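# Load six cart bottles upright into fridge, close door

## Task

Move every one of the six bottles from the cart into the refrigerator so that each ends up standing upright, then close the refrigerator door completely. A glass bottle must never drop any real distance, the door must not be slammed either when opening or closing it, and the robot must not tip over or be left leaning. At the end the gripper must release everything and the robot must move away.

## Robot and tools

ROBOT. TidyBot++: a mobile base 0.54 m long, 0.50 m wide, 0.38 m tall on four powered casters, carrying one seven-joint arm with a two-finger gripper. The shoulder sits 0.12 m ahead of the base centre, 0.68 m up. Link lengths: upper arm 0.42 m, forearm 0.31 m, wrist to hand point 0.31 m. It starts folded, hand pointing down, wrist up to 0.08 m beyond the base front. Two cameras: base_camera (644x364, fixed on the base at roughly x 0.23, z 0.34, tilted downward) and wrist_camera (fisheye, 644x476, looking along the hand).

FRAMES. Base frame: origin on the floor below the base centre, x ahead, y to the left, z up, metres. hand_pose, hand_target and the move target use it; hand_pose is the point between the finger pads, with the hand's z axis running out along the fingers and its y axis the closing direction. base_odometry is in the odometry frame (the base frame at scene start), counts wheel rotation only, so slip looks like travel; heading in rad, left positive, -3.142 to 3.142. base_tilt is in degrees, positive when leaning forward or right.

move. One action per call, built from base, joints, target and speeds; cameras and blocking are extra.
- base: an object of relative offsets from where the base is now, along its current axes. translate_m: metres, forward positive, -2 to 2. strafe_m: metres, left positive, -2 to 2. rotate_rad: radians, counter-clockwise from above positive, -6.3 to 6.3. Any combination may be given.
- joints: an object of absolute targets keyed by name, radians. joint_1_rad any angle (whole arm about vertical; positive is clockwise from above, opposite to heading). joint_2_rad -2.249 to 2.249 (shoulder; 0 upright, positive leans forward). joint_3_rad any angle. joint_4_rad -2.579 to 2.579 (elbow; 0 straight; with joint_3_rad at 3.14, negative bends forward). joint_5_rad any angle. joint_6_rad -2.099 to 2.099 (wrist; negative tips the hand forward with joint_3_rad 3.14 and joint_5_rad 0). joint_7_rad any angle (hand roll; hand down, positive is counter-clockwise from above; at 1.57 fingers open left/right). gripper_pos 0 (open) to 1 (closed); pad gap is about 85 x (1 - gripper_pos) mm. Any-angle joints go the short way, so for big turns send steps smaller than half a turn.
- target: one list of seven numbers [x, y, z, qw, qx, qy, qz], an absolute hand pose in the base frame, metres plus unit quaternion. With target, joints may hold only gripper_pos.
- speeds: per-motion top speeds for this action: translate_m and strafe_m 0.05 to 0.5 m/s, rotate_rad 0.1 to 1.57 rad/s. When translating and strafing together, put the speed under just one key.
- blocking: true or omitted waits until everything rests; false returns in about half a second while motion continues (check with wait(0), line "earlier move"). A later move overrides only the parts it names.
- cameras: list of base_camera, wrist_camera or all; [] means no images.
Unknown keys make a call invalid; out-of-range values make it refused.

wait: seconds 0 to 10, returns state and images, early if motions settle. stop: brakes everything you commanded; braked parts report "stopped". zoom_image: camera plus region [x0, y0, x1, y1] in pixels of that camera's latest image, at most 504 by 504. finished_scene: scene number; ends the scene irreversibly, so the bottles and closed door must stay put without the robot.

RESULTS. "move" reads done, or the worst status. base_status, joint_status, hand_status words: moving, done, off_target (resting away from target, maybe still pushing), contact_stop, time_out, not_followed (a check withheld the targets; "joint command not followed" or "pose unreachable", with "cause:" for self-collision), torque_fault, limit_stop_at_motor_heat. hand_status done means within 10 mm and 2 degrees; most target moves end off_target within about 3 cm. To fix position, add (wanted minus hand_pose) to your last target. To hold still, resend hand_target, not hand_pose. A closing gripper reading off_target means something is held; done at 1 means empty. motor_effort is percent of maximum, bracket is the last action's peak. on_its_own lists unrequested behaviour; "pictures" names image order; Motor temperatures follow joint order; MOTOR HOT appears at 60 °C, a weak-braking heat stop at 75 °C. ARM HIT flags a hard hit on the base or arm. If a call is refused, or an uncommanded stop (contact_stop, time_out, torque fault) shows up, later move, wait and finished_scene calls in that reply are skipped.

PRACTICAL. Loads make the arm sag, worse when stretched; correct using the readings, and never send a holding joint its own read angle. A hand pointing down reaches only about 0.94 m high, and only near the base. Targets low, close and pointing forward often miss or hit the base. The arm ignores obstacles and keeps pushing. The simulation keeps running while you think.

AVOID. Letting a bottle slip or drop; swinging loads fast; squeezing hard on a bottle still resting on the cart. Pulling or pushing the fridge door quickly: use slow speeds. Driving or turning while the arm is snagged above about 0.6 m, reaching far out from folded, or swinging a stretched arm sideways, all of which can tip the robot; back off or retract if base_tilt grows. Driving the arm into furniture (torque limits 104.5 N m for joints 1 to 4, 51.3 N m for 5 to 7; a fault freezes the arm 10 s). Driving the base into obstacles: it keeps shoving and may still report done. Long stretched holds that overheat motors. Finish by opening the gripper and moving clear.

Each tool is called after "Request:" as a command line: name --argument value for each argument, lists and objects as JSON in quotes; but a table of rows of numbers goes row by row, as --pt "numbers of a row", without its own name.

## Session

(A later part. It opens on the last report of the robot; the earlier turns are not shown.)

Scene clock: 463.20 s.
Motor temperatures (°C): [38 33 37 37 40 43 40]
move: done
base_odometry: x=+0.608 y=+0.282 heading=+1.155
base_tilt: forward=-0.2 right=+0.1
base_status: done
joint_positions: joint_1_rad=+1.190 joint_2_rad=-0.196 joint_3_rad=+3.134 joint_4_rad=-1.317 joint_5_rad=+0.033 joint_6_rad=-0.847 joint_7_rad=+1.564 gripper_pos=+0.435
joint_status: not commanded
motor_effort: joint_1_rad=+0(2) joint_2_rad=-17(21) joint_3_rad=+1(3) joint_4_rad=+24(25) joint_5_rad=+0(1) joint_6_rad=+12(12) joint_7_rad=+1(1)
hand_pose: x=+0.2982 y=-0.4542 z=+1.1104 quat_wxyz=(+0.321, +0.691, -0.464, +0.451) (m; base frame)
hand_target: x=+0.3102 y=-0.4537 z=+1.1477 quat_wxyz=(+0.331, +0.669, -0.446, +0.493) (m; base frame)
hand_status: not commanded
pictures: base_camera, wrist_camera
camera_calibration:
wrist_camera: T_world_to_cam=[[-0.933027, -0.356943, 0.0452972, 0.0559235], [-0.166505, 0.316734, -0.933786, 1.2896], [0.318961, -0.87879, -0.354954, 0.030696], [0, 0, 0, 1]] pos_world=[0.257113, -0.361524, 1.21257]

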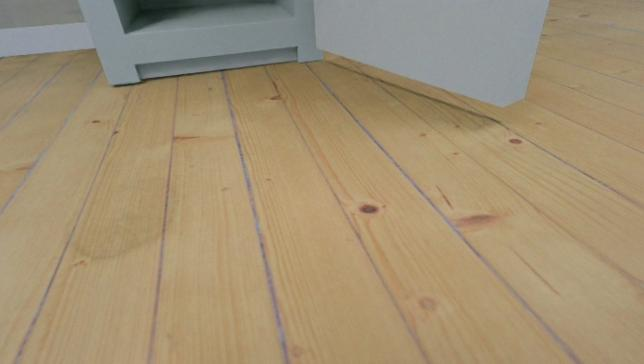

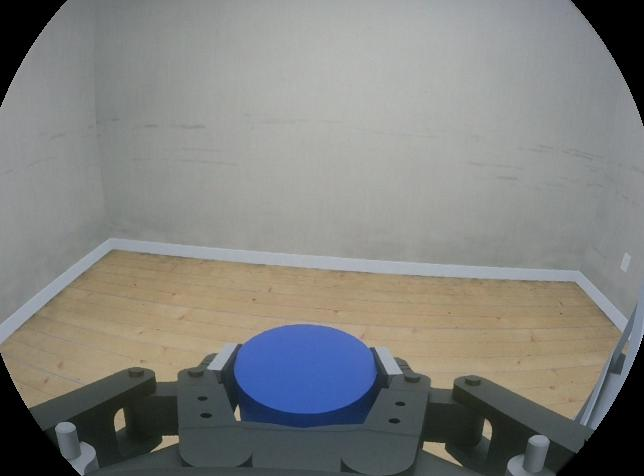

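Request:
move --joints '{"joint_1_rad": -0.02}' --cameras '[]'

Request:
move --base '{"translate_m": 0.36, "strafe_m": 0.1, "rotate_rad": 0.205}' --speeds '{"translate_m": 0.3}'

Scene clock: 483.63 s.
Motor temperatures (°C): [38 33 37 37 40 43 40]
move: done
base_odometry: x=+0.608 y=+0.282 heading=+1.155
base_tilt: forward=-0.2 right=+0.0
base_status: not commanded
joint_positions: joint_1_rad=-0.005 joint_2_rad=-0.196 joint_3_rad=+3.133 joint_4_rad=-1.317 joint_5_rad=+0.032 joint_6_rad=-0.847 joint_7_rad=+1.564 gripper_pos=+0.435
joint_status: all done
motor_effort: joint_1_rad=-1(3) joint_2_rad=-17(18) joint_3_rad=+1(2) joint_4_rad=+24(25) joint_5_rad=+0(2) joint_6_rad=+11(12) joint_7_rad=+1(1)
hand_pose: x=+0.6073 y=+0.0011 z=+1.1104 quat_wxyz=(+0.011, +0.833, +0.006, +0.553) (m; base frame)
hand_target: x=+0.6108 y=+0.0236 z=+1.1477 quat_wxyz=(-0.011, +0.804, +0.018, +0.594) (m; base frame)
hand_status: not commanded
pictures: none
No camera images: "cameras" was empty.

Scene clock: 485.93 s.
Motor temperatures (°C): [38 33 37 37 40 43 40]
move: done
base_odometry: x=+0.662 y=+0.651 heading=+1.361
base_tilt: forward=-0.2 right=+0.0
base_status: done
joint_positions: joint_1_rad=-0.017 joint_2_rad=-0.185 joint_3_rad=+3.127 joint_4_rad=-1.317 joint_5_rad=+0.029 joint_6_rad=-0.847 joint_7_rad=+1.564 gripper_pos=+0.435
joint_status: not commanded
motor_effort: joint_1_rad=+0(3) joint_2_rad=-18(21) joint_3_rad=+1(4) joint_4_rad=+24(25) joint_5_rad=+0(1) joint_6_rad=+12(12) joint_7_rad=+1(1)
hand_pose: x=+0.6116 y=+0.0113 z=+1.1051 quat_wxyz=(+0.005, +0.836, +0.013, +0.549) (m; base frame)
hand_target: x=+0.6108 y=+0.0236 z=+1.1477 quat_wxyz=(-0.011, +0.804, +0.018, +0.594) (m; base frame)
hand_status: not commanded
pictures: base_camera, wrist_camera
camera_calibration:
wrist_camera: T_world_to_cam=[[0.0115942, -0.999027, 0.0425553, -0.0526844], [-0.36487, -0.0438505, -0.930025, 1.31065], [0.930986, -0.00474427, -0.365023, -0.0351307], [0, 0, 0, 1]] pos_world=[0.511535, 0.00467296, 1.20836]

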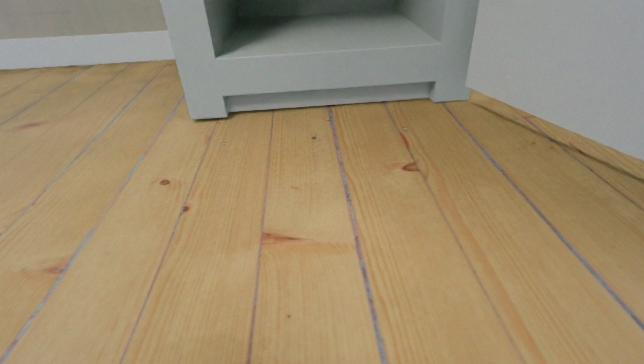

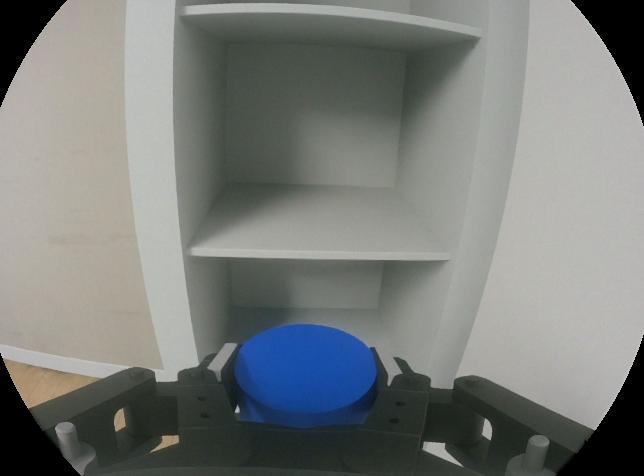

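Request:
move --joints '{"joint_1_rad": 0.17, "joint_2_rad": 0.37, "joint_4_rad": -0.62, "joint_6_rad": -0.80}'

Scene clock: 508.50 s.
Motor temperatures (°C): [38 33 36 37 39 43 40]
move: off_target
base_odometry: x=+0.662 y=+0.651 heading=+1.361
base_tilt: forward=-0.1 right=+0.1
base_status: not commanded
joint_positions: joint_1_rad=+0.155 joint_2_rad=+0.387 joint_3_rad=+3.127 joint_4_rad=-0.672 joint_5_rad=+0.029 joint_6_rad=-0.847 joint_7_rad=+1.564 gripper_pos=+0.435
joint_status: joint_4_rad off_target (ended at -0.672, target -0.620); the others done
motor_effort: joint_1_rad=+0(2) joint_2_rad=-41(43) joint_3_rad=+1(2) joint_4_rad=+24(25) joint_5_rad=-1(1) joint_6_rad=+11(13) joint_7_rad=+1(1)
hand_pose: x=+0.8373 y=-0.1101 z=+1.1230 quat_wxyz=(+0.051, +0.813, -0.060, +0.577) (m; base frame)
hand_target: x=+0.8291 y=-0.1098 z=+1.1790 quat_wxyz=(+0.044, +0.778, -0.061, +0.624) (m; base frame)
hand_status: not commanded
pictures: base_camera, wrist_camera
camera_calibration:
wrist_camera: T_world_to_cam=[[-0.163315, -0.986032, 0.032686, -0.0184375], [-0.297351, 0.0176056, -0.954606, 1.38216], [0.940697, -0.165621, -0.296073, -0.342514], [0, 0, 0, 1]] pos_world=[0.730179, -0.0992412, 1.21862]

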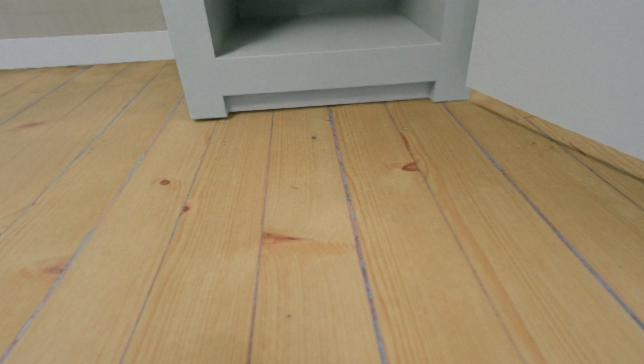

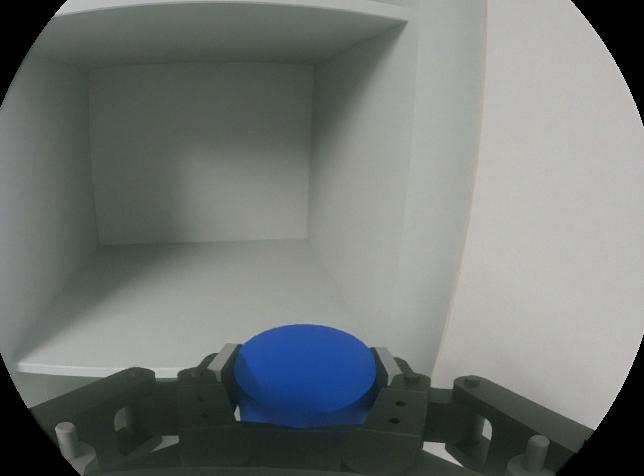

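Request:
move --base '{"translate_m": 0.3}' --speeds '{"translate_m": 0.2}' --cameras '["wrist_camera"]'

Request:
move --base '{"translate_m": 0.21}' --speeds '{"translate_m": 0.15}'

Scene clock: 516.03 s.
Motor temperatures (°C): [38 33 36 37 39 43 40]
move: done
base_odometry: x=+0.724 y=+0.945 heading=+1.361
base_tilt: forward=-0.1 right=+0.1
base_status: done
joint_positions: joint_1_rad=+0.156 joint_2_rad=+0.391 joint_3_rad=+3.127 joint_4_rad=-0.668 joint_5_rad=+0.029 joint_6_rad=-0.847 joint_7_rad=+1.564 gripper_pos=+0.435
joint_status: not commanded
motor_effort: joint_1_rad=-1(1) joint_2_rad=-41(44) joint_3_rad=+0(1) joint_4_rad=+24(25) joint_5_rad=+0(1) joint_6_rad=+10(12) joint_7_rad=+1(1)
hand_pose: x=+0.8386 y=-0.1108 z=+1.1224 quat_wxyz=(+0.051, +0.813, -0.061, +0.577) (m; base frame)
hand_target: x=+0.8291 y=-0.1098 z=+1.1790 quat_wxyz=(+0.044, +0.778, -0.061, +0.624) (m; base frame)
hand_status: not commanded
pictures: wrist_camera
camera_calibration:
wrist_camera: T_world_to_cam=[[-0.163975, -0.985925, 0.0326338, -0.0182667], [-0.297304, 0.0178489, -0.954616, 1.38203], [0.940597, -0.166235, -0.296046, -0.344109], [0, 0, 0, 1]] pos_world=[0.731555, -0.0998802, 1.21803]

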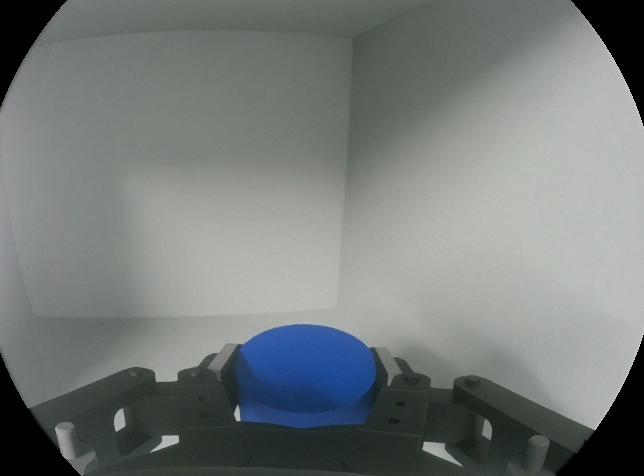

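Scene clock: 518.10 s.
Motor temperatures (°C): [38 33 36 37 39 43 40]
move: done
base_odometry: x=+0.768 y=+1.151 heading=+1.361
base_tilt: forward=-0.1 right=+0.1
base_status: done
joint_positions: joint_1_rad=+0.157 joint_2_rad=+0.392 joint_3_rad=+3.127 joint_4_rad=-0.667 joint_5_rad=+0.029 joint_6_rad=-0.847 joint_7_rad=+1.564 gripper_pos=+0.435
joint_status: not commanded
motor_effort: joint_1_rad=+0(2) joint_2_rad=-41(44) joint_3_rad=+1(1) joint_4_rad=+24(25) joint_5_rad=+0(1) joint_6_rad=+11(13) joint_7_rad=+1(1)
hand_pose: x=+0.8389 y=-0.1115 z=+1.1225 quat_wxyz=(+0.051, +0.813, -0.061, +0.577) (m; base frame)
hand_target: x=+0.8291 y=-0.1098 z=+1.1790 quat_wxyz=(+0.044, +0.778, -0.061, +0.624) (m; base frame)
hand_status: not commanded
pictures: base_camera, wrist_camera
camera_calibration:
wrist_camera: T_world_to_cam=[[-0.164892, -0.985772, 0.0326114, -0.0181211], [-0.296952, 0.0180878, -0.954721, 1.382], [0.940548, -0.16711, -0.29571, -0.344923], [0, 0, 0, 1]] pos_world=[0.731818, -0.100501, 1.21802]

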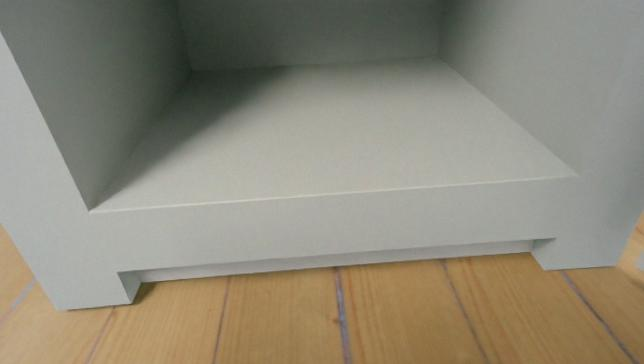

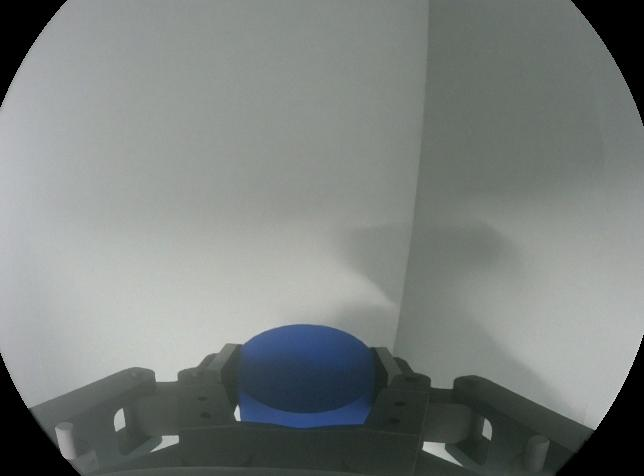

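Request:
move --joints '{"joint_2_rad": 0.40, "joint_4_rad": -0.655, "joint_6_rad": -0.73}'

Scene clock: 531.27 s.
Motor temperatures (°C): [38 33 36 37 39 43 40]
move: done
base_odometry: x=+0.768 y=+1.151 heading=+1.361
base_tilt: forward=-0.1 right=+0.0
base_status: not commanded
joint_positions: joint_1_rad=+0.157 joint_2_rad=+0.409 joint_3_rad=+3.127 joint_4_rad=-0.677 joint_5_rad=+0.029 joint_6_rad=-0.797 joint_7_rad=+1.564 gripper_pos=+0.435
joint_status: all done
motor_effort: joint_1_rad=+0(1) joint_2_rad=-42(43) joint_3_rad=+1(1) joint_4_rad=+25(25) joint_5_rad=-1(1) joint_6_rad=+12(13) joint_7_rad=+0(1)
hand_pose: x=+0.8519 y=-0.1133 z=+1.1187 quat_wxyz=(+0.052, +0.806, -0.060, +0.586) (m; base frame)
hand_target: x=+0.8515 y=-0.1135 z=+1.1584 quat_wxyz=(+0.044, +0.776, -0.061, +0.626) (m; base frame)
hand_status: not commanded
pictures: base_camera, wrist_camera
camera_calibration:
wrist_camera: T_world_to_cam=[[-0.164599, -0.985823, 0.0325527, -0.0177385], [-0.27552, 0.0142632, -0.96119, 1.37082], [0.947099, -0.16718, -0.273961, -0.38851], [0, 0, 0, 1]] pos_world=[0.742725, -0.10199, 1.21176]

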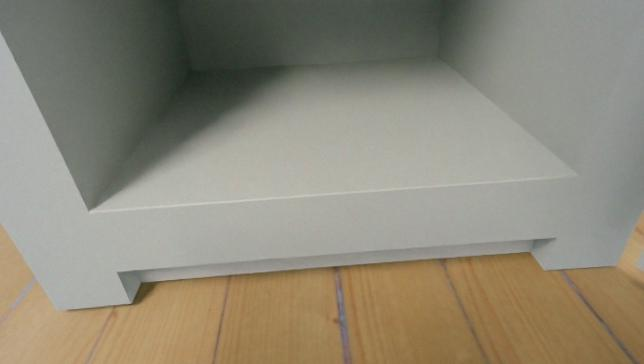

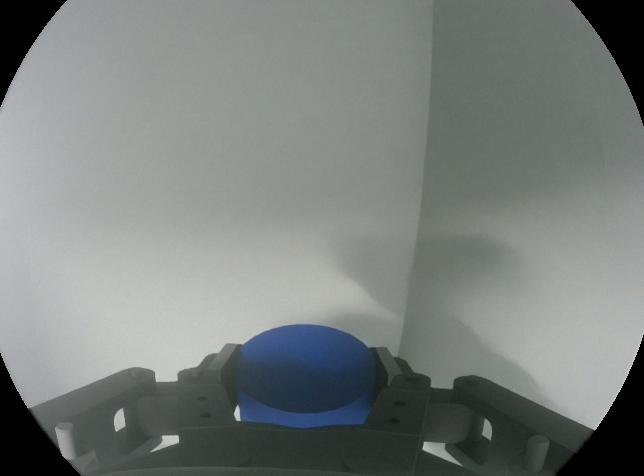

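Request:
move --joints '{"joint_2_rad": 0.415, "joint_4_rad": -0.71, "joint_6_rad": -0.70}' --cameras '["wrist_camera"]'

Scene clock: 537.10 s.
Motor temperatures (°C): [38 34 36 37 39 43 40]
move: done
base_odometry: x=+0.768 y=+1.151 heading=+1.361
base_tilt: forward=-0.1 right=+0.1
base_status: not commanded
joint_positions: joint_1_rad=+0.157 joint_2_rad=+0.426 joint_3_rad=+3.127 joint_4_rad=-0.727 joint_5_rad=+0.029 joint_6_rad=-0.775 joint_7_rad=+1.564 gripper_pos=+0.435
joint_status: all done
motor_effort: joint_1_rad=-1(1) joint_2_rad=-43(44) joint_3_rad=+1(1) joint_4_rad=+25(26) joint_5_rad=+0(1) joint_6_rad=+12(12) joint_7_rad=+1(1)
hand_pose: x=+0.8629 y=-0.1147 z=+1.0840 quat_wxyz=(+0.050, +0.819, -0.060, +0.568) (m; base frame)
hand_target: x=+0.8644 y=-0.1154 z=+1.1243 quat_wxyz=(+0.042, +0.789, -0.062, +0.610) (m; base frame)
hand_status: not commanded
pictures: wrist_camera
camera_calibration:
wrist_camera: T_world_to_cam=[[-0.16243, -0.98615, 0.0335362, -0.0191663], [-0.317602, 0.0200735, -0.948012, 1.36322], [0.934208, -0.164637, -0.316464, -0.351156], [0, 0, 0, 1]] pos_world=[0.7579, -0.104079, 1.18186]

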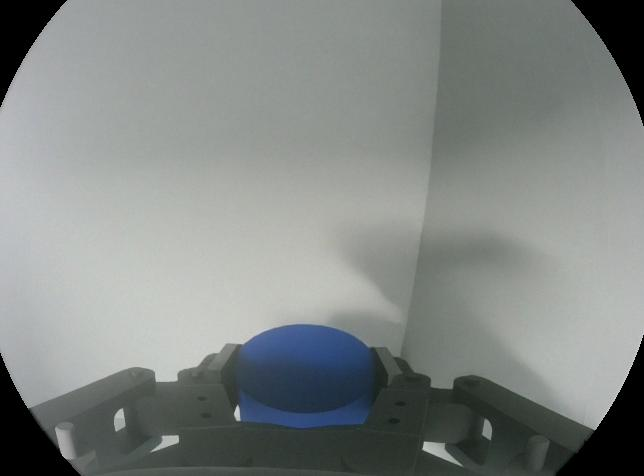

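Request:
move --joints '{"joint_2_rad": 0.425, "joint_4_rad": -0.725, "joint_6_rad": -0.66}' --cameras '[]'

Request:
move --joints '{"joint_2_rad": 0.435, "joint_4_rad": -0.74, "joint_6_rad": -0.65}' --cameras '["wrist_camera"]'

Scene clock: 542.27 s.
Motor temperatures (°C): [37 34 36 37 39 43 40]
move: done
base_odometry: x=+0.768 y=+1.151 heading=+1.361
base_tilt: forward=-0.1 right=+0.1
base_status: not commanded
joint_positions: joint_1_rad=+0.157 joint_2_rad=+0.431 joint_3_rad=+3.127 joint_4_rad=-0.741 joint_5_rad=+0.029 joint_6_rad=-0.734 joint_7_rad=+1.564 gripper_pos=+0.435
joint_status: all done
motor_effort: joint_1_rad=+0(1) joint_2_rad=-43(44) joint_3_rad=+1(1) joint_4_rad=+25(25) joint_5_rad=-1(1) joint_6_rad=+11(12) joint_7_rad=+1(1)
hand_pose: x=+0.8695 y=-0.1154 z=+1.0838 quat_wxyz=(+0.051, +0.813, -0.060, +0.577) (m; base frame)
hand_target: x=+0.8726 y=-0.1167 z=+1.1200 quat_wxyz=(+0.043, +0.784, -0.062, +0.616) (m; base frame)
hand_status: not commanded
pictures: none
No camera images: "cameras" was empty.

Scene clock: 542.80 s.
Motor temperatures (°C): [37 34 36 37 39 43 40]
move: done
base_odometry: x=+0.768 y=+1.151 heading=+1.361
base_tilt: forward=-0.2 right=+0.1
base_status: not commanded
joint_positions: joint_1_rad=+0.157 joint_2_rad=+0.432 joint_3_rad=+3.127 joint_4_rad=-0.747 joint_5_rad=+0.029 joint_6_rad=-0.722 joint_7_rad=+1.564 gripper_pos=+0.435
joint_status: all done
motor_effort: joint_1_rad=-1(1) joint_2_rad=-41(43) joint_3_rad=+0(1) joint_4_rad=+24(25) joint_5_rad=+1(1) joint_6_rad=+10(12) joint_7_rad=+1(2)
hand_pose: x=+0.8711 y=-0.1156 z=+1.0833 quat_wxyz=(+0.051, +0.811, -0.059, +0.579) (m; base frame)
hand_target: x=+0.8783 y=-0.1176 z=+1.1064 quat_wxyz=(+0.042, +0.789, -0.063, +0.610) (m; base frame)
hand_status: not commanded
pictures: wrist_camera
camera_calibration:
wrist_camera: T_world_to_cam=[[-0.162134, -0.986199, 0.0335276, -0.0189357], [-0.292286, 0.0155447, -0.956205, 1.35147], [0.942487, -0.164833, -0.290773, -0.394235], [0, 0, 0, 1]] pos_world=[0.763507, -0.104665, 1.17828]

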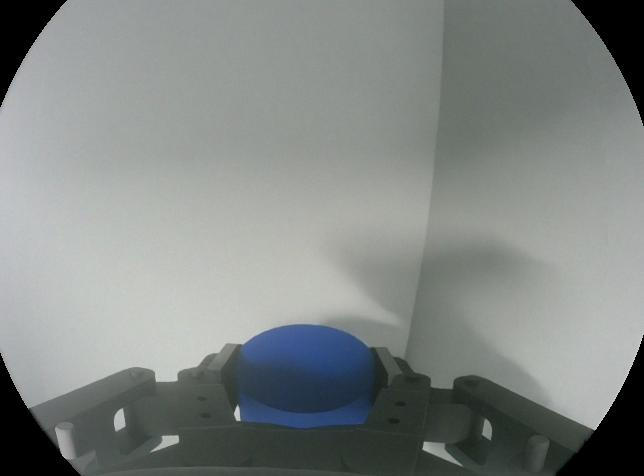

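Request:
move --joints '{"gripper_pos": 0.1}' --cameras '["wrist_camera"]'

Request:
move --base '{"translate_m": -0.2}' --speeds '{"translate_m": 0.2}' --cameras '["wrist_camera"]'

Scene clock: 550.17 s.
Motor temperatures (°C): [37 34 36 37 39 43 40]
move: done
base_odometry: x=+0.768 y=+1.151 heading=+1.361
base_tilt: forward=-0.1 right=+0.1
base_status: not commanded
joint_positions: joint_1_rad=+0.157 joint_2_rad=+0.431 joint_3_rad=+3.127 joint_4_rad=-0.748 joint_5_rad=+0.029 joint_6_rad=-0.707 joint_7_rad=+1.564 gripper_pos=+0.100
joint_status: all done
motor_effort: joint_1_rad=-1(1) joint_2_rad=-37(42) joint_3_rad=+1(1) joint_4_rad=+21(24) joint_5_rad=+0(1) joint_6_rad=+8(10) joint_7_rad=+1(2)
hand_pose: x=+0.8721 y=-0.1157 z=+1.0883 quat_wxyz=(+0.052, +0.807, -0.059, +0.585) (m; base frame)
hand_target: x=+0.8783 y=-0.1176 z=+1.1064 quat_wxyz=(+0.042, +0.789, -0.063, +0.610) (m; base frame)
hand_status: not commanded
pictures: wrist_camera
camera_calibration:
wrist_camera: T_world_to_cam=[[-0.162438, -0.986153, 0.0333952, -0.018657], [-0.277617, 0.0131989, -0.960601, 1.34827], [0.946859, -0.165309, -0.275917, -0.413795], [0, 0, 0, 1]] pos_world=[0.763078, -0.104598, 1.1816]

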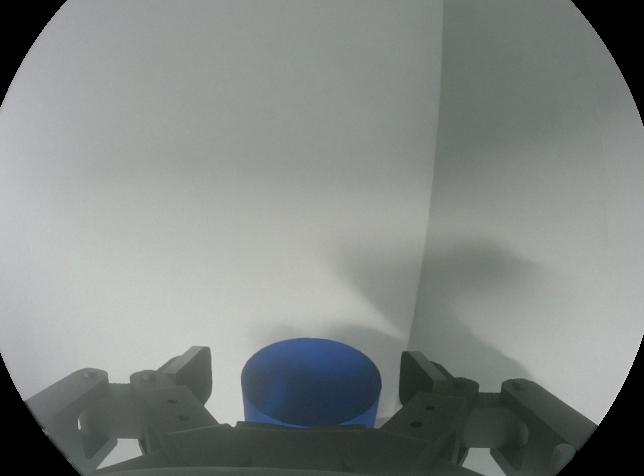

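Scene clock: 551.93 s.
Motor temperatures (°C): [37 34 36 37 39 43 40]
move: done
base_odometry: x=+0.726 y=+0.955 heading=+1.362
base_tilt: forward=-0.2 right=+0.1
base_status: done
joint_positions: joint_1_rad=+0.159 joint_2_rad=+0.428 joint_3_rad=+3.127 joint_4_rad=-0.748 joint_5_rad=+0.029 joint_6_rad=-0.707 joint_7_rad=+1.564 gripper_pos=+0.100
joint_status: not commanded
motor_effort: joint_1_rad=-1(3) joint_2_rad=-37(42) joint_3_rad=+1(1) joint_4_rad=+21(22) joint_5_rad=+1(1) joint_6_rad=+7(9) joint_7_rad=+1(1)
hand_pose: x=+0.8709 y=-0.1173 z=+1.0902 quat_wxyz=(+0.052, +0.806, -0.060, +0.586) (m; base frame)
hand_target: x=+0.8783 y=-0.1176 z=+1.1064 quat_wxyz=(+0.042, +0.789, -0.063, +0.610) (m; base frame)
hand_status: not commanded
pictures: wrist_camera
camera_calibration:
wrist_camera: T_world_to_cam=[[-0.16478, -0.985765, 0.0333778, -0.0183645], [-0.275127, 0.0134401, -0.961314, 1.3484], [0.947182, -0.167588, -0.273425, -0.415644], [0, 0, 0, 1]] pos_world=[0.761646, -0.105883, 1.18321]

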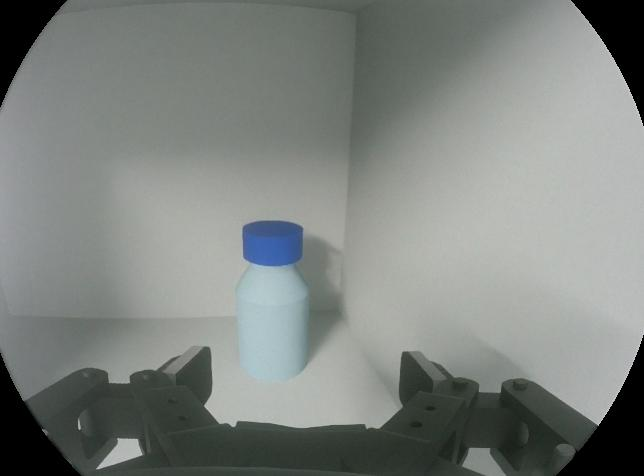

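Request:
move --base '{"translate_m": -0.3}' --cameras '[]'

Request:
move --base '{"translate_m": -0.38}' --joints '{"joint_1_rad": 0, "joint_2_rad": -0.08, "joint_4_rad": -1.845, "joint_6_rad": -0.08, "gripper_pos": 0}' --cameras '[]'

Request:
move --base '{"translate_m": -0.017, "strafe_m": 0.043, "rotate_rad": -2.305}'

Scene clock: 569.57 s.
Motor temperatures (°C): [37 34 36 37 39 43 40]
move: done
base_odometry: x=+0.664 y=+0.661 heading=+1.363
base_tilt: forward=-0.2 right=+0.1
base_status: done
joint_positions: joint_1_rad=+0.159 joint_2_rad=+0.422 joint_3_rad=+3.127 joint_4_rad=-0.748 joint_5_rad=+0.029 joint_6_rad=-0.707 joint_7_rad=+1.564 gripper_pos=+0.100
joint_status: not commanded
motor_effort: joint_1_rad=-1(1) joint_2_rad=-36(41) joint_3_rad=+1(1) joint_4_rad=+21(22) joint_5_rad=+0(1) joint_6_rad=+7(9) joint_7_rad=+1(1)
hand_pose: x=+0.8684 y=-0.1171 z=+1.0949 quat_wxyz=(+0.053, +0.804, -0.060, +0.589) (m; base frame)
hand_target: x=+0.8783 y=-0.1176 z=+1.1064 quat_wxyz=(+0.042, +0.789, -0.063, +0.610) (m; base frame)
hand_status: not commanded
pictures: none
No camera images: "cameras" was empty.

Scene clock: 572.17 s.
Motor temperatures (°C): [37 34 36 37 39 43 40]
move: done
base_odometry: x=+0.585 y=+0.289 heading=+1.363
base_tilt: forward=-0.2 right=+0.1
base_status: done
joint_positions: joint_1_rad=+0.017 joint_2_rad=-0.064 joint_3_rad=+3.127 joint_4_rad=-1.836 joint_5_rad=+0.029 joint_6_rad=-0.144 joint_7_rad=+1.564 gripper_pos=+0.000
joint_status: all done
motor_effort: joint_1_rad=-1(1) joint_2_rad=-20(41) joint_3_rad=+1(2) joint_4_rad=+21(23) joint_5_rad=-1(1) joint_6_rad=+8(9) joint_7_rad=+1(1)
hand_pose: x=+0.6928 y=-0.0011 z=+0.9338 quat_wxyz=(+0.009, +0.818, +0.007, +0.575) (m; base frame)
hand_target: x=+0.6931 y=+0.0142 z=+0.9562 quat_wxyz=(-0.006, +0.797, +0.009, +0.604) (m; base frame)
hand_status: not commanded
pictures: none
No camera images: "cameras" was empty.

Scene clock: 575.00 s.
Motor temperatures (°C): [37 34 36 37 39 43 40]
move: done
base_odometry: x=+0.540 y=+0.281 heading=-0.941
base_tilt: forward=-0.2 right=+0.1
base_status: done
joint_positions: joint_1_rad=+0.001 joint_2_rad=-0.070 joint_3_rad=+3.125 joint_4_rad=-1.836 joint_5_rad=+0.029 joint_6_rad=-0.141 joint_7_rad=+1.564 gripper_pos=+0.000
joint_status: not commanded
motor_effort: joint_1_rad=+0(3) joint_2_rad=-20(22) joint_3_rad=+1(5) joint_4_rad=+21(22) joint_5_rad=-1(1) joint_6_rad=+7(9) joint_7_rad=+1(1)
hand_pose: x=+0.6915 y=+0.0093 z=+0.9380 quat_wxyz=(+0.004, +0.815, +0.014, +0.579) (m; base frame)
hand_target: x=+0.6931 y=+0.0142 z=+0.9562 quat_wxyz=(-0.006, +0.797, +0.009, +0.604) (m; base frame)
hand_status: not commanded
pictures: base_camera, wrist_camera
camera_calibration:
wrist_camera: T_world_to_cam=[[0.0123104, -0.999017, 0.0425851, -0.0490907], [-0.296097, -0.0443204, -0.954129, 1.15938], [0.955078, -0.000863656, -0.296352, -0.251608], [0, 0, 0, 1]] pos_world=[0.584199, 0.00212441, 1.03372]

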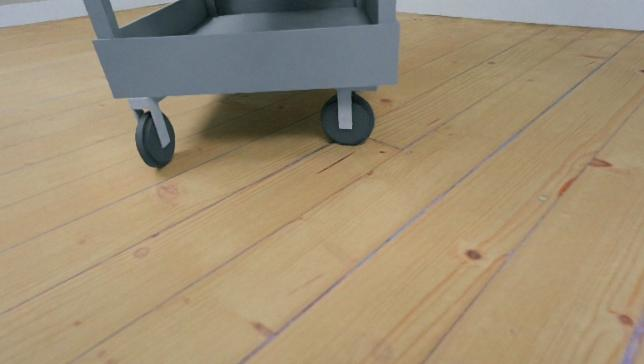

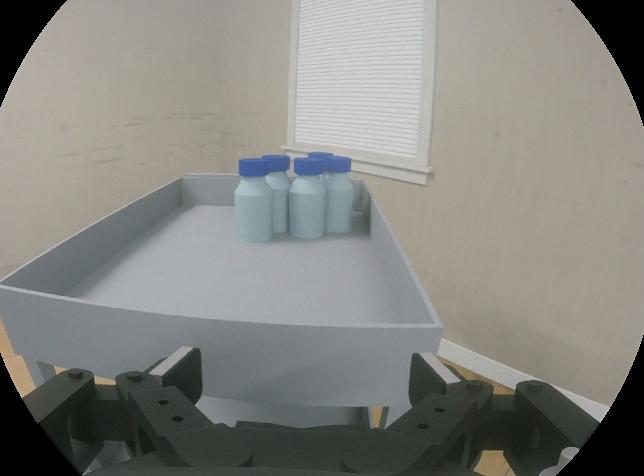

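Request:
move --base '{"translate_m": 0.38, "strafe_m": 0.097}' --speeds '{"translate_m": 0.3}' --cameras '["wrist_camera"]'

Scene clock: 603.40 s.
Motor temperatures (°C): [37 34 36 36 39 43 40]
move: done
base_odometry: x=+0.842 y=+0.031 heading=-0.942
base_tilt: forward=-0.1 right=+0.1
base_status: done
joint_positions: joint_1_rad=+0.001 joint_2_rad=-0.079 joint_3_rad=+3.125 joint_4_rad=-1.838 joint_5_rad=+0.029 joint_6_rad=-0.140 joint_7_rad=+1.564 gripper_pos=+0.000
joint_status: not commanded
motor_effort: joint_1_rad=+0(1) joint_2_rad=-19(22) joint_3_rad=+1(2) joint_4_rad=+21(22) joint_5_rad=+0(1) joint_6_rad=+8(9) joint_7_rad=+1(1)
hand_pose: x=+0.6891 y=+0.0093 z=+0.9424 quat_wxyz=(+0.004, +0.813, +0.014, +0.582) (m; base frame)
hand_target: x=+0.6931 y=+0.0142 z=+0.9562 quat_wxyz=(-0.006, +0.797, +0.009, +0.604) (m; base frame)
hand_status: not commanded
pictures: wrist_camera
camera_calibration:
wrist_camera: T_world_to_cam=[[0.0119836, -0.999016, 0.0426994, -0.0491232], [-0.288175, -0.0443411, -0.956551, 1.15972], [0.957503, -0.000841931, -0.288423, -0.257163], [0, 0, 0, 1]] pos_world=[0.581025, 0.00213183, 1.03725]

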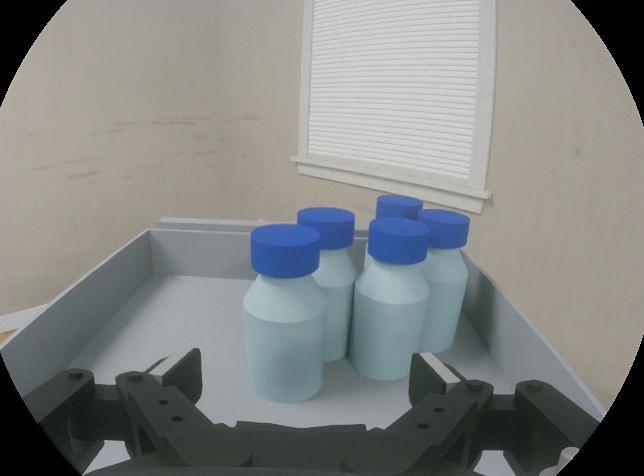

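Request:
move --base '{"translate_m": 0.153, "strafe_m": 0.018}' --speeds '{"translate_m": 0.15}' --cameras '["wrist_camera"]'

Scene clock: 611.00 s.
Motor temperatures (°C): [37 34 35 36 39 43 40]
move: done
base_odometry: x=+0.947 y=-0.082 heading=-0.942
base_tilt: forward=-0.1 right=+0.1
base_status: done
joint_positions: joint_1_rad=+0.001 joint_2_rad=-0.081 joint_3_rad=+3.125 joint_4_rad=-1.839 joint_5_rad=+0.029 joint_6_rad=-0.139 joint_7_rad=+1.564 gripper_pos=+0.000
joint_status: not commanded
motor_effort: joint_1_rad=-1(2) joint_2_rad=-19(23) joint_3_rad=+1(2) joint_4_rad=+21(22) joint_5_rad=+0(1) joint_6_rad=+7(9) joint_7_rad=+1(1)
hand_pose: x=+0.6885 y=+0.0093 z=+0.9432 quat_wxyz=(+0.004, +0.812, +0.014, +0.583) (m; base frame)
hand_target: x=+0.6931 y=+0.0142 z=+0.9562 quat_wxyz=(-0.006, +0.797, +0.009, +0.604) (m; base frame)
hand_status: not commanded
pictures: wrist_camera
camera_calibration:
wrist_camera: T_world_to_cam=[[0.0119262, -0.999016, 0.0427247, -0.0491287], [-0.286435, -0.0443504, -0.957073, 1.15959], [0.958025, -0.000823666, -0.286682, -0.258319], [0, 0, 0, 1]] pos_world=[0.58021, 0.00213527, 1.03786]

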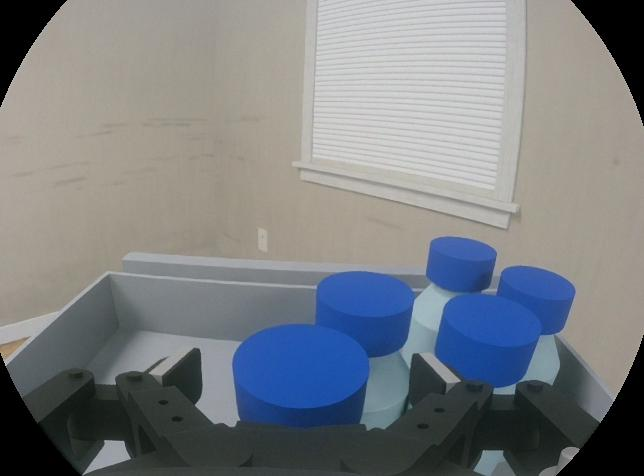

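Request:
move --joints '{"gripper_pos": 0.6}' --cameras '[]'

Request:
move --joints '{"joint_2_rad": -0.16, "joint_4_rad": -1.29, "joint_6_rad": -0.78}'

Scene clock: 617.77 s.
Motor temperatures (°C): [37 34 35 36 39 43 40]
move: off_target
base_odometry: x=+0.947 y=-0.082 heading=-0.942
base_tilt: forward=-0.2 right=+0.0
base_status: not commanded
joint_positions: joint_1_rad=+0.001 joint_2_rad=-0.081 joint_3_rad=+3.125 joint_4_rad=-1.839 joint_5_rad=+0.029 joint_6_rad=-0.138 joint_7_rad=+1.564 gripper_pos=+0.440
joint_status: gripper_pos off_target (ended at +0.440, target +0.600)
motor_effort: joint_1_rad=+0(2) joint_2_rad=-18(19) joint_3_rad=+2(3) joint_4_rad=+22(22) joint_5_rad=-1(1) joint_6_rad=+8(9) joint_7_rad=+1(1)
hand_pose: x=+0.6884 y=+0.0094 z=+0.9436 quat_wxyz=(+0.004, +0.812, +0.015, +0.584) (m; base frame)
hand_target: x=+0.6931 y=+0.0142 z=+0.9562 quat_wxyz=(-0.006, +0.797, +0.009, +0.604) (m; base frame)
hand_status: not commanded
pictures: none
No camera images: "cameras" was empty.

Scene clock: 619.87 s.
Motor temperatures (°C): [37 34 35 36 39 43 40]
move: off_target
base_odometry: x=+0.947 y=-0.082 heading=-0.942
base_tilt: forward=-0.1 right=+0.1
base_status: not commanded
joint_positions: joint_1_rad=+0.001 joint_2_rad=-0.131 joint_3_rad=+3.125 joint_4_rad=-1.343 joint_5_rad=+0.029 joint_6_rad=-0.728 joint_7_rad=+1.564 gripper_pos=+0.440
joint_status: joint_4_rad off_target (ended at -1.343, target -1.290); the others done
motor_effort: joint_1_rad=+0(1) joint_2_rad=-21(27) joint_3_rad=+1(2) joint_4_rad=+26(29) joint_5_rad=+0(1) joint_6_rad=+12(14) joint_7_rad=+1(1)
hand_pose: x=+0.6487 y=+0.0046 z=+1.0965 quat_wxyz=(+0.009, +0.825, +0.008, +0.565) (m; base frame)
hand_target: x=+0.6294 y=+0.0138 z=+1.1277 quat_wxyz=(-0.005, +0.816, +0.009, +0.578) (m; base frame)
hand_status: not commanded
pictures: base_camera, wrist_camera
camera_calibration:
wrist_camera: T_world_to_cam=[[-0.00267943, -0.999087, 0.0426271, -0.0502968], [-0.329317, -0.0393679, -0.943398, 1.30748], [0.944216, -0.0165656, -0.328911, -0.120912], [0, 0, 0, 1]] pos_world=[0.544606, -0.000781289, 1.19585]

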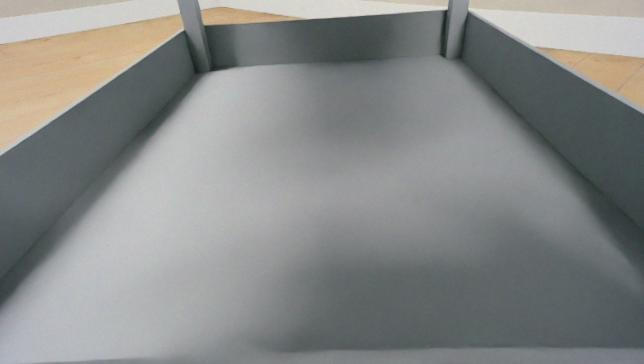

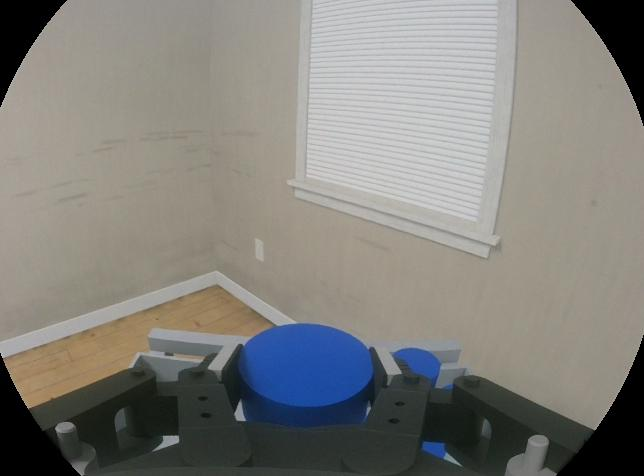

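Request:
move --base '{"translate_m": -0.55}' --speeds '{"translate_m": 0.35}' --cameras '[]'

Request:
move --base '{"rotate_rad": 2.303}' --speeds '{"rotate_rad": 1.2}' --cameras '[]'

Request:
move --base '{"translate_m": 0.33, "strafe_m": 0.023}' --joints '{"joint_1_rad": 0.0, "joint_2_rad": 0.37, "joint_4_rad": -0.62, "joint_6_rad": -0.89}'

Scene clock: 634.13 s.
Motor temperatures (°C): [37 34 35 37 39 43 40]
move: done
base_odometry: x=+0.623 y=+0.363 heading=-0.942
base_tilt: forward=-0.2 right=+0.0
base_status: done
joint_positions: joint_1_rad=+0.001 joint_2_rad=-0.142 joint_3_rad=+3.125 joint_4_rad=-1.342 joint_5_rad=+0.029 joint_6_rad=-0.736 joint_7_rad=+1.564 gripper_pos=+0.440
joint_status: not commanded
motor_effort: joint_1_rad=+0(3) joint_2_rad=-20(27) joint_3_rad=+1(3) joint_4_rad=+26(27) joint_5_rad=+1(1) joint_6_rad=+11(13) joint_7_rad=+1(1)
hand_pose: x=+0.6430 y=+0.0045 z=+1.1009 quat_wxyz=(+0.009, +0.824, +0.008, +0.567) (m; base frame)
hand_target: x=+0.6294 y=+0.0138 z=+1.1277 quat_wxyz=(-0.005, +0.816, +0.009, +0.578) (m; base frame)
hand_status: not commanded
pictures: none
No camera images: "cameras" was empty.

Scene clock: 637.10 s.
Motor temperatures (°C): [37 34 35 37 39 43 40]
move: done
base_odometry: x=+0.623 y=+0.363 heading=+1.361
base_tilt: forward=-0.1 right=+0.0
base_status: done
joint_positions: joint_1_rad=-0.001 joint_2_rad=-0.142 joint_3_rad=+3.124 joint_4_rad=-1.342 joint_5_rad=+0.028 joint_6_rad=-0.736 joint_7_rad=+1.564 gripper_pos=+0.440
joint_status: not commanded
motor_effort: joint_1_rad=+0(4) joint_2_rad=-21(24) joint_3_rad=+1(4) joint_4_rad=+26(26) joint_5_rad=+0(2) joint_6_rad=+13(13) joint_7_rad=+1(2)
hand_pose: x=+0.6430 y=+0.0060 z=+1.1009 quat_wxyz=(+0.008, +0.824, +0.009, +0.567) (m; base frame)
hand_target: x=+0.6294 y=+0.0138 z=+1.1277 quat_wxyz=(-0.005, +0.816, +0.009, +0.578) (m; base frame)
hand_status: not commanded
pictures: none
No camera images: "cameras" was empty.

Scene clock: 639.33 s.
Motor temperatures (°C): [37 34 35 37 39 43 40]
move: off_target
base_odometry: x=+0.669 y=+0.691 heading=+1.362
base_tilt: forward=-0.1 right=+0.1
base_status: done
joint_positions: joint_1_rad=-0.001 joint_2_rad=+0.399 joint_3_rad=+3.124 joint_4_rad=-0.674 joint_5_rad=+0.028 joint_6_rad=-0.840 joint_7_rad=+1.564 gripper_pos=+0.440
joint_status: joint_4_rad off_target (ended at -0.674, target -0.620); the others done
motor_effort: joint_1_rad=-1(2) joint_2_rad=-42(49) joint_3_rad=+0(2) joint_4_rad=+25(27) joint_5_rad=+0(1) joint_6_rad=+12(14) joint_7_rad=+1(1)
hand_pose: x=+0.8515 y=+0.0042 z=+1.1156 quat_wxyz=(+0.005, +0.817, +0.004, +0.577) (m; base frame)
hand_target: x=+0.8301 y=+0.0120 z=+1.1520 quat_wxyz=(-0.009, +0.808, +0.006, +0.590) (m; base frame)
hand_status: not commanded
pictures: base_camera, wrist_camera
camera_calibration:
wrist_camera: T_world_to_cam=[[-0.00524679, -0.999494, 0.031384, -0.0362169], [-0.302603, -0.0283261, -0.952696, 1.37986], [0.953102, -0.0144955, -0.302301, -0.343384], [0, 0, 0, 1]] pos_world=[0.744641, -0.00209003, 1.21192]

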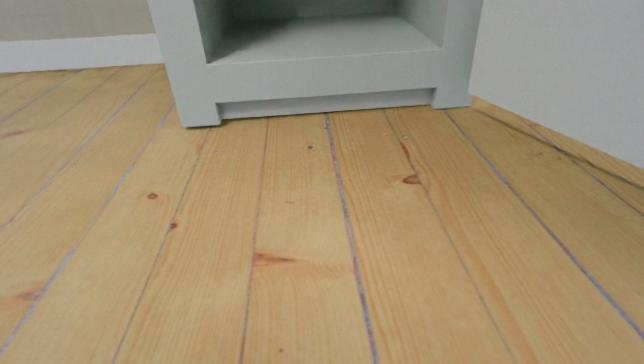

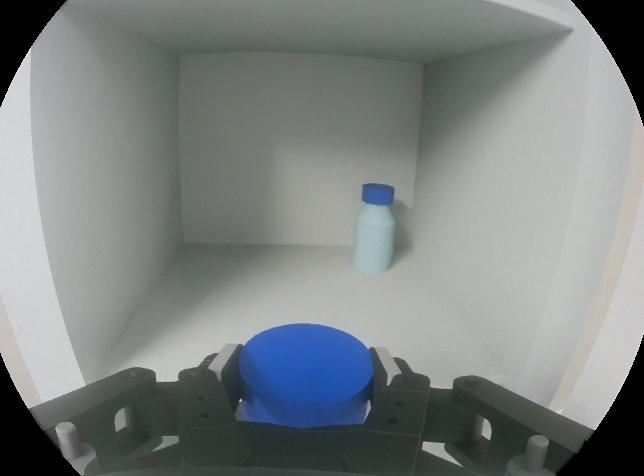

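Request:
move --base '{"translate_m": 0.47}' --speeds '{"translate_m": 0.25}' --cameras '["wrist_camera"]'

Request:
move --joints '{"joint_2_rad": 0.40, "joint_4_rad": -0.70, "joint_6_rad": -0.72}' --cameras '["wrist_camera"]'

Scene clock: 649.80 s.
Motor temperatures (°C): [37 34 35 37 39 43 40]
move: done
base_odometry: x=+0.767 y=+1.151 heading=+1.362
base_tilt: forward=-0.1 right=+0.1
base_status: done
joint_positions: joint_1_rad=-0.001 joint_2_rad=+0.398 joint_3_rad=+3.124 joint_4_rad=-0.672 joint_5_rad=+0.028 joint_6_rad=-0.844 joint_7_rad=+1.564 gripper_pos=+0.440
joint_status: not commanded
motor_effort: joint_1_rad=-1(1) joint_2_rad=-41(46) joint_3_rad=+1(1) joint_4_rad=+25(26) joint_5_rad=+1(1) joint_6_rad=+12(13) joint_7_rad=+1(1)
hand_pose: x=+0.8509 y=+0.0042 z=+1.1155 quat_wxyz=(+0.005, +0.818, +0.004, +0.576) (m; base frame)
hand_target: x=+0.8301 y=+0.0120 z=+1.1520 quat_wxyz=(-0.009, +0.808, +0.006, +0.590) (m; base frame)
hand_status: not commanded
pictures: wrist_camera
camera_calibration:
wrist_camera: T_world_to_cam=[[-0.00525954, -0.999494, 0.0313839, -0.0362347], [-0.304607, -0.0282915, -0.952058, 1.38059], [0.952464, -0.0145671, -0.304304, -0.340055], [0, 0, 0, 1]] pos_world=[0.744237, -0.00211099, 1.21206]

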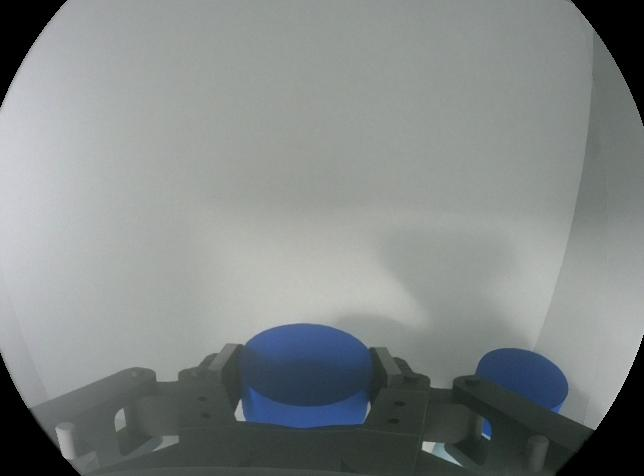

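Scene clock: 650.80 s.
Motor temperatures (°C): [37 34 35 37 39 43 40]
move: done
base_odometry: x=+0.767 y=+1.151 heading=+1.362
base_tilt: forward=-0.1 right=+0.0
base_status: not commanded
joint_positions: joint_1_rad=-0.001 joint_2_rad=+0.419 joint_3_rad=+3.124 joint_4_rad=-0.723 joint_5_rad=+0.028 joint_6_rad=-0.780 joint_7_rad=+1.564 gripper_pos=+0.440
joint_status: all done
motor_effort: joint_1_rad=+0(1) joint_2_rad=-44(45) joint_3_rad=+1(1) joint_4_rad=+26(26) joint_5_rad=+0(1) joint_6_rad=+12(13) joint_7_rad=+1(1)
hand_pose: x=+0.8681 y=+0.0048 z=+1.0905 quat_wxyz=(+0.004, +0.819, +0.005, +0.573) (m; base frame)
hand_target: x=+0.8643 y=+0.0124 z=+1.1353 quat_wxyz=(-0.010, +0.789, +0.005, +0.614) (m; base frame)
hand_status: not commanded
pictures: wrist_camera
camera_calibration:
wrist_camera: T_world_to_cam=[[-0.00353292, -0.999481, 0.0320042, -0.0369209], [-0.310259, -0.0293295, -0.950199, 1.3649], [0.950645, -0.0132866, -0.309995, -0.356269], [0, 0, 0, 1]] pos_world=[0.762027, -0.00160358, 1.18767]

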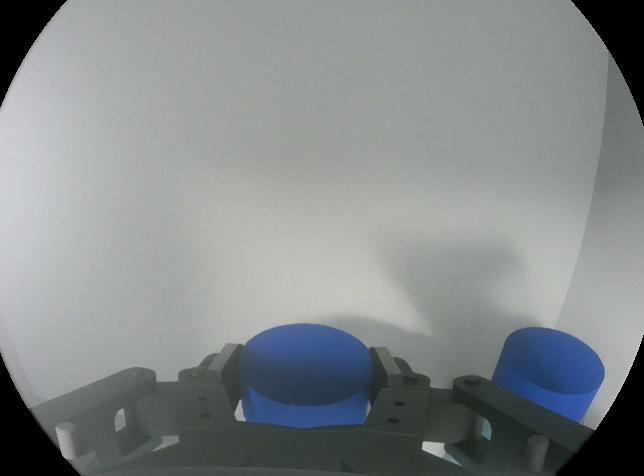

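Request:
move --joints '{"joint_2_rad": 0.41, "joint_4_rad": -0.715, "joint_6_rad": -0.695}' --cameras '[]'

Request:
move --joints '{"joint_2_rad": 0.42, "joint_4_rad": -0.73, "joint_6_rad": -0.685}' --cameras '[]'

Scene clock: 656.00 s.
Motor temperatures (°C): [37 34 35 37 39 43 40]
move: done
base_odometry: x=+0.767 y=+1.151 heading=+1.362
base_tilt: forward=-0.1 right=+0.1
base_status: not commanded
joint_positions: joint_1_rad=-0.001 joint_2_rad=+0.419 joint_3_rad=+3.124 joint_4_rad=-0.733 joint_5_rad=+0.028 joint_6_rad=-0.764 joint_7_rad=+1.564 gripper_pos=+0.440
joint_status: all done
motor_effort: joint_1_rad=+0(1) joint_2_rad=-43(44) joint_3_rad=+1(1) joint_4_rad=+25(25) joint_5_rad=+0(1) joint_6_rad=+12(13) joint_7_rad=+0(1)
hand_pose: x=+0.8702 y=+0.0049 z=+1.0886 quat_wxyz=(+0.004, +0.818, +0.005, +0.575) (m; base frame)
hand_target: x=+0.8717 y=+0.0124 z=+1.1266 quat_wxyz=(-0.010, +0.789, +0.005, +0.614) (m; base frame)
hand_status: not commanded
pictures: none
No camera images: "cameras" was empty.

Scene clock: 656.53 s.
Motor temperatures (°C): [37 34 35 37 39 43 40]
move: done
base_odometry: x=+0.767 y=+1.151 heading=+1.362
base_tilt: forward=-0.1 right=+0.0
base_status: not commanded
joint_positions: joint_1_rad=-0.001 joint_2_rad=+0.419 joint_3_rad=+3.124 joint_4_rad=-0.739 joint_5_rad=+0.028 joint_6_rad=-0.754 joint_7_rad=+1.564 gripper_pos=+0.440
joint_status: all done
motor_effort: joint_1_rad=+0(1) joint_2_rad=-40(42) joint_3_rad=+1(1) joint_4_rad=+23(24) joint_5_rad=+0(1) joint_6_rad=+10(12) joint_7_rad=+1(1)
hand_pose: x=+0.8714 y=+0.0050 z=+1.0882 quat_wxyz=(+0.004, +0.817, +0.005, +0.577) (m; base frame)
hand_target: x=+0.8776 y=+0.0125 z=+1.1133 quat_wxyz=(-0.010, +0.794, +0.005, +0.608) (m; base frame)
hand_status: not commanded
pictures: none
No camera images: "cameras" was empty.


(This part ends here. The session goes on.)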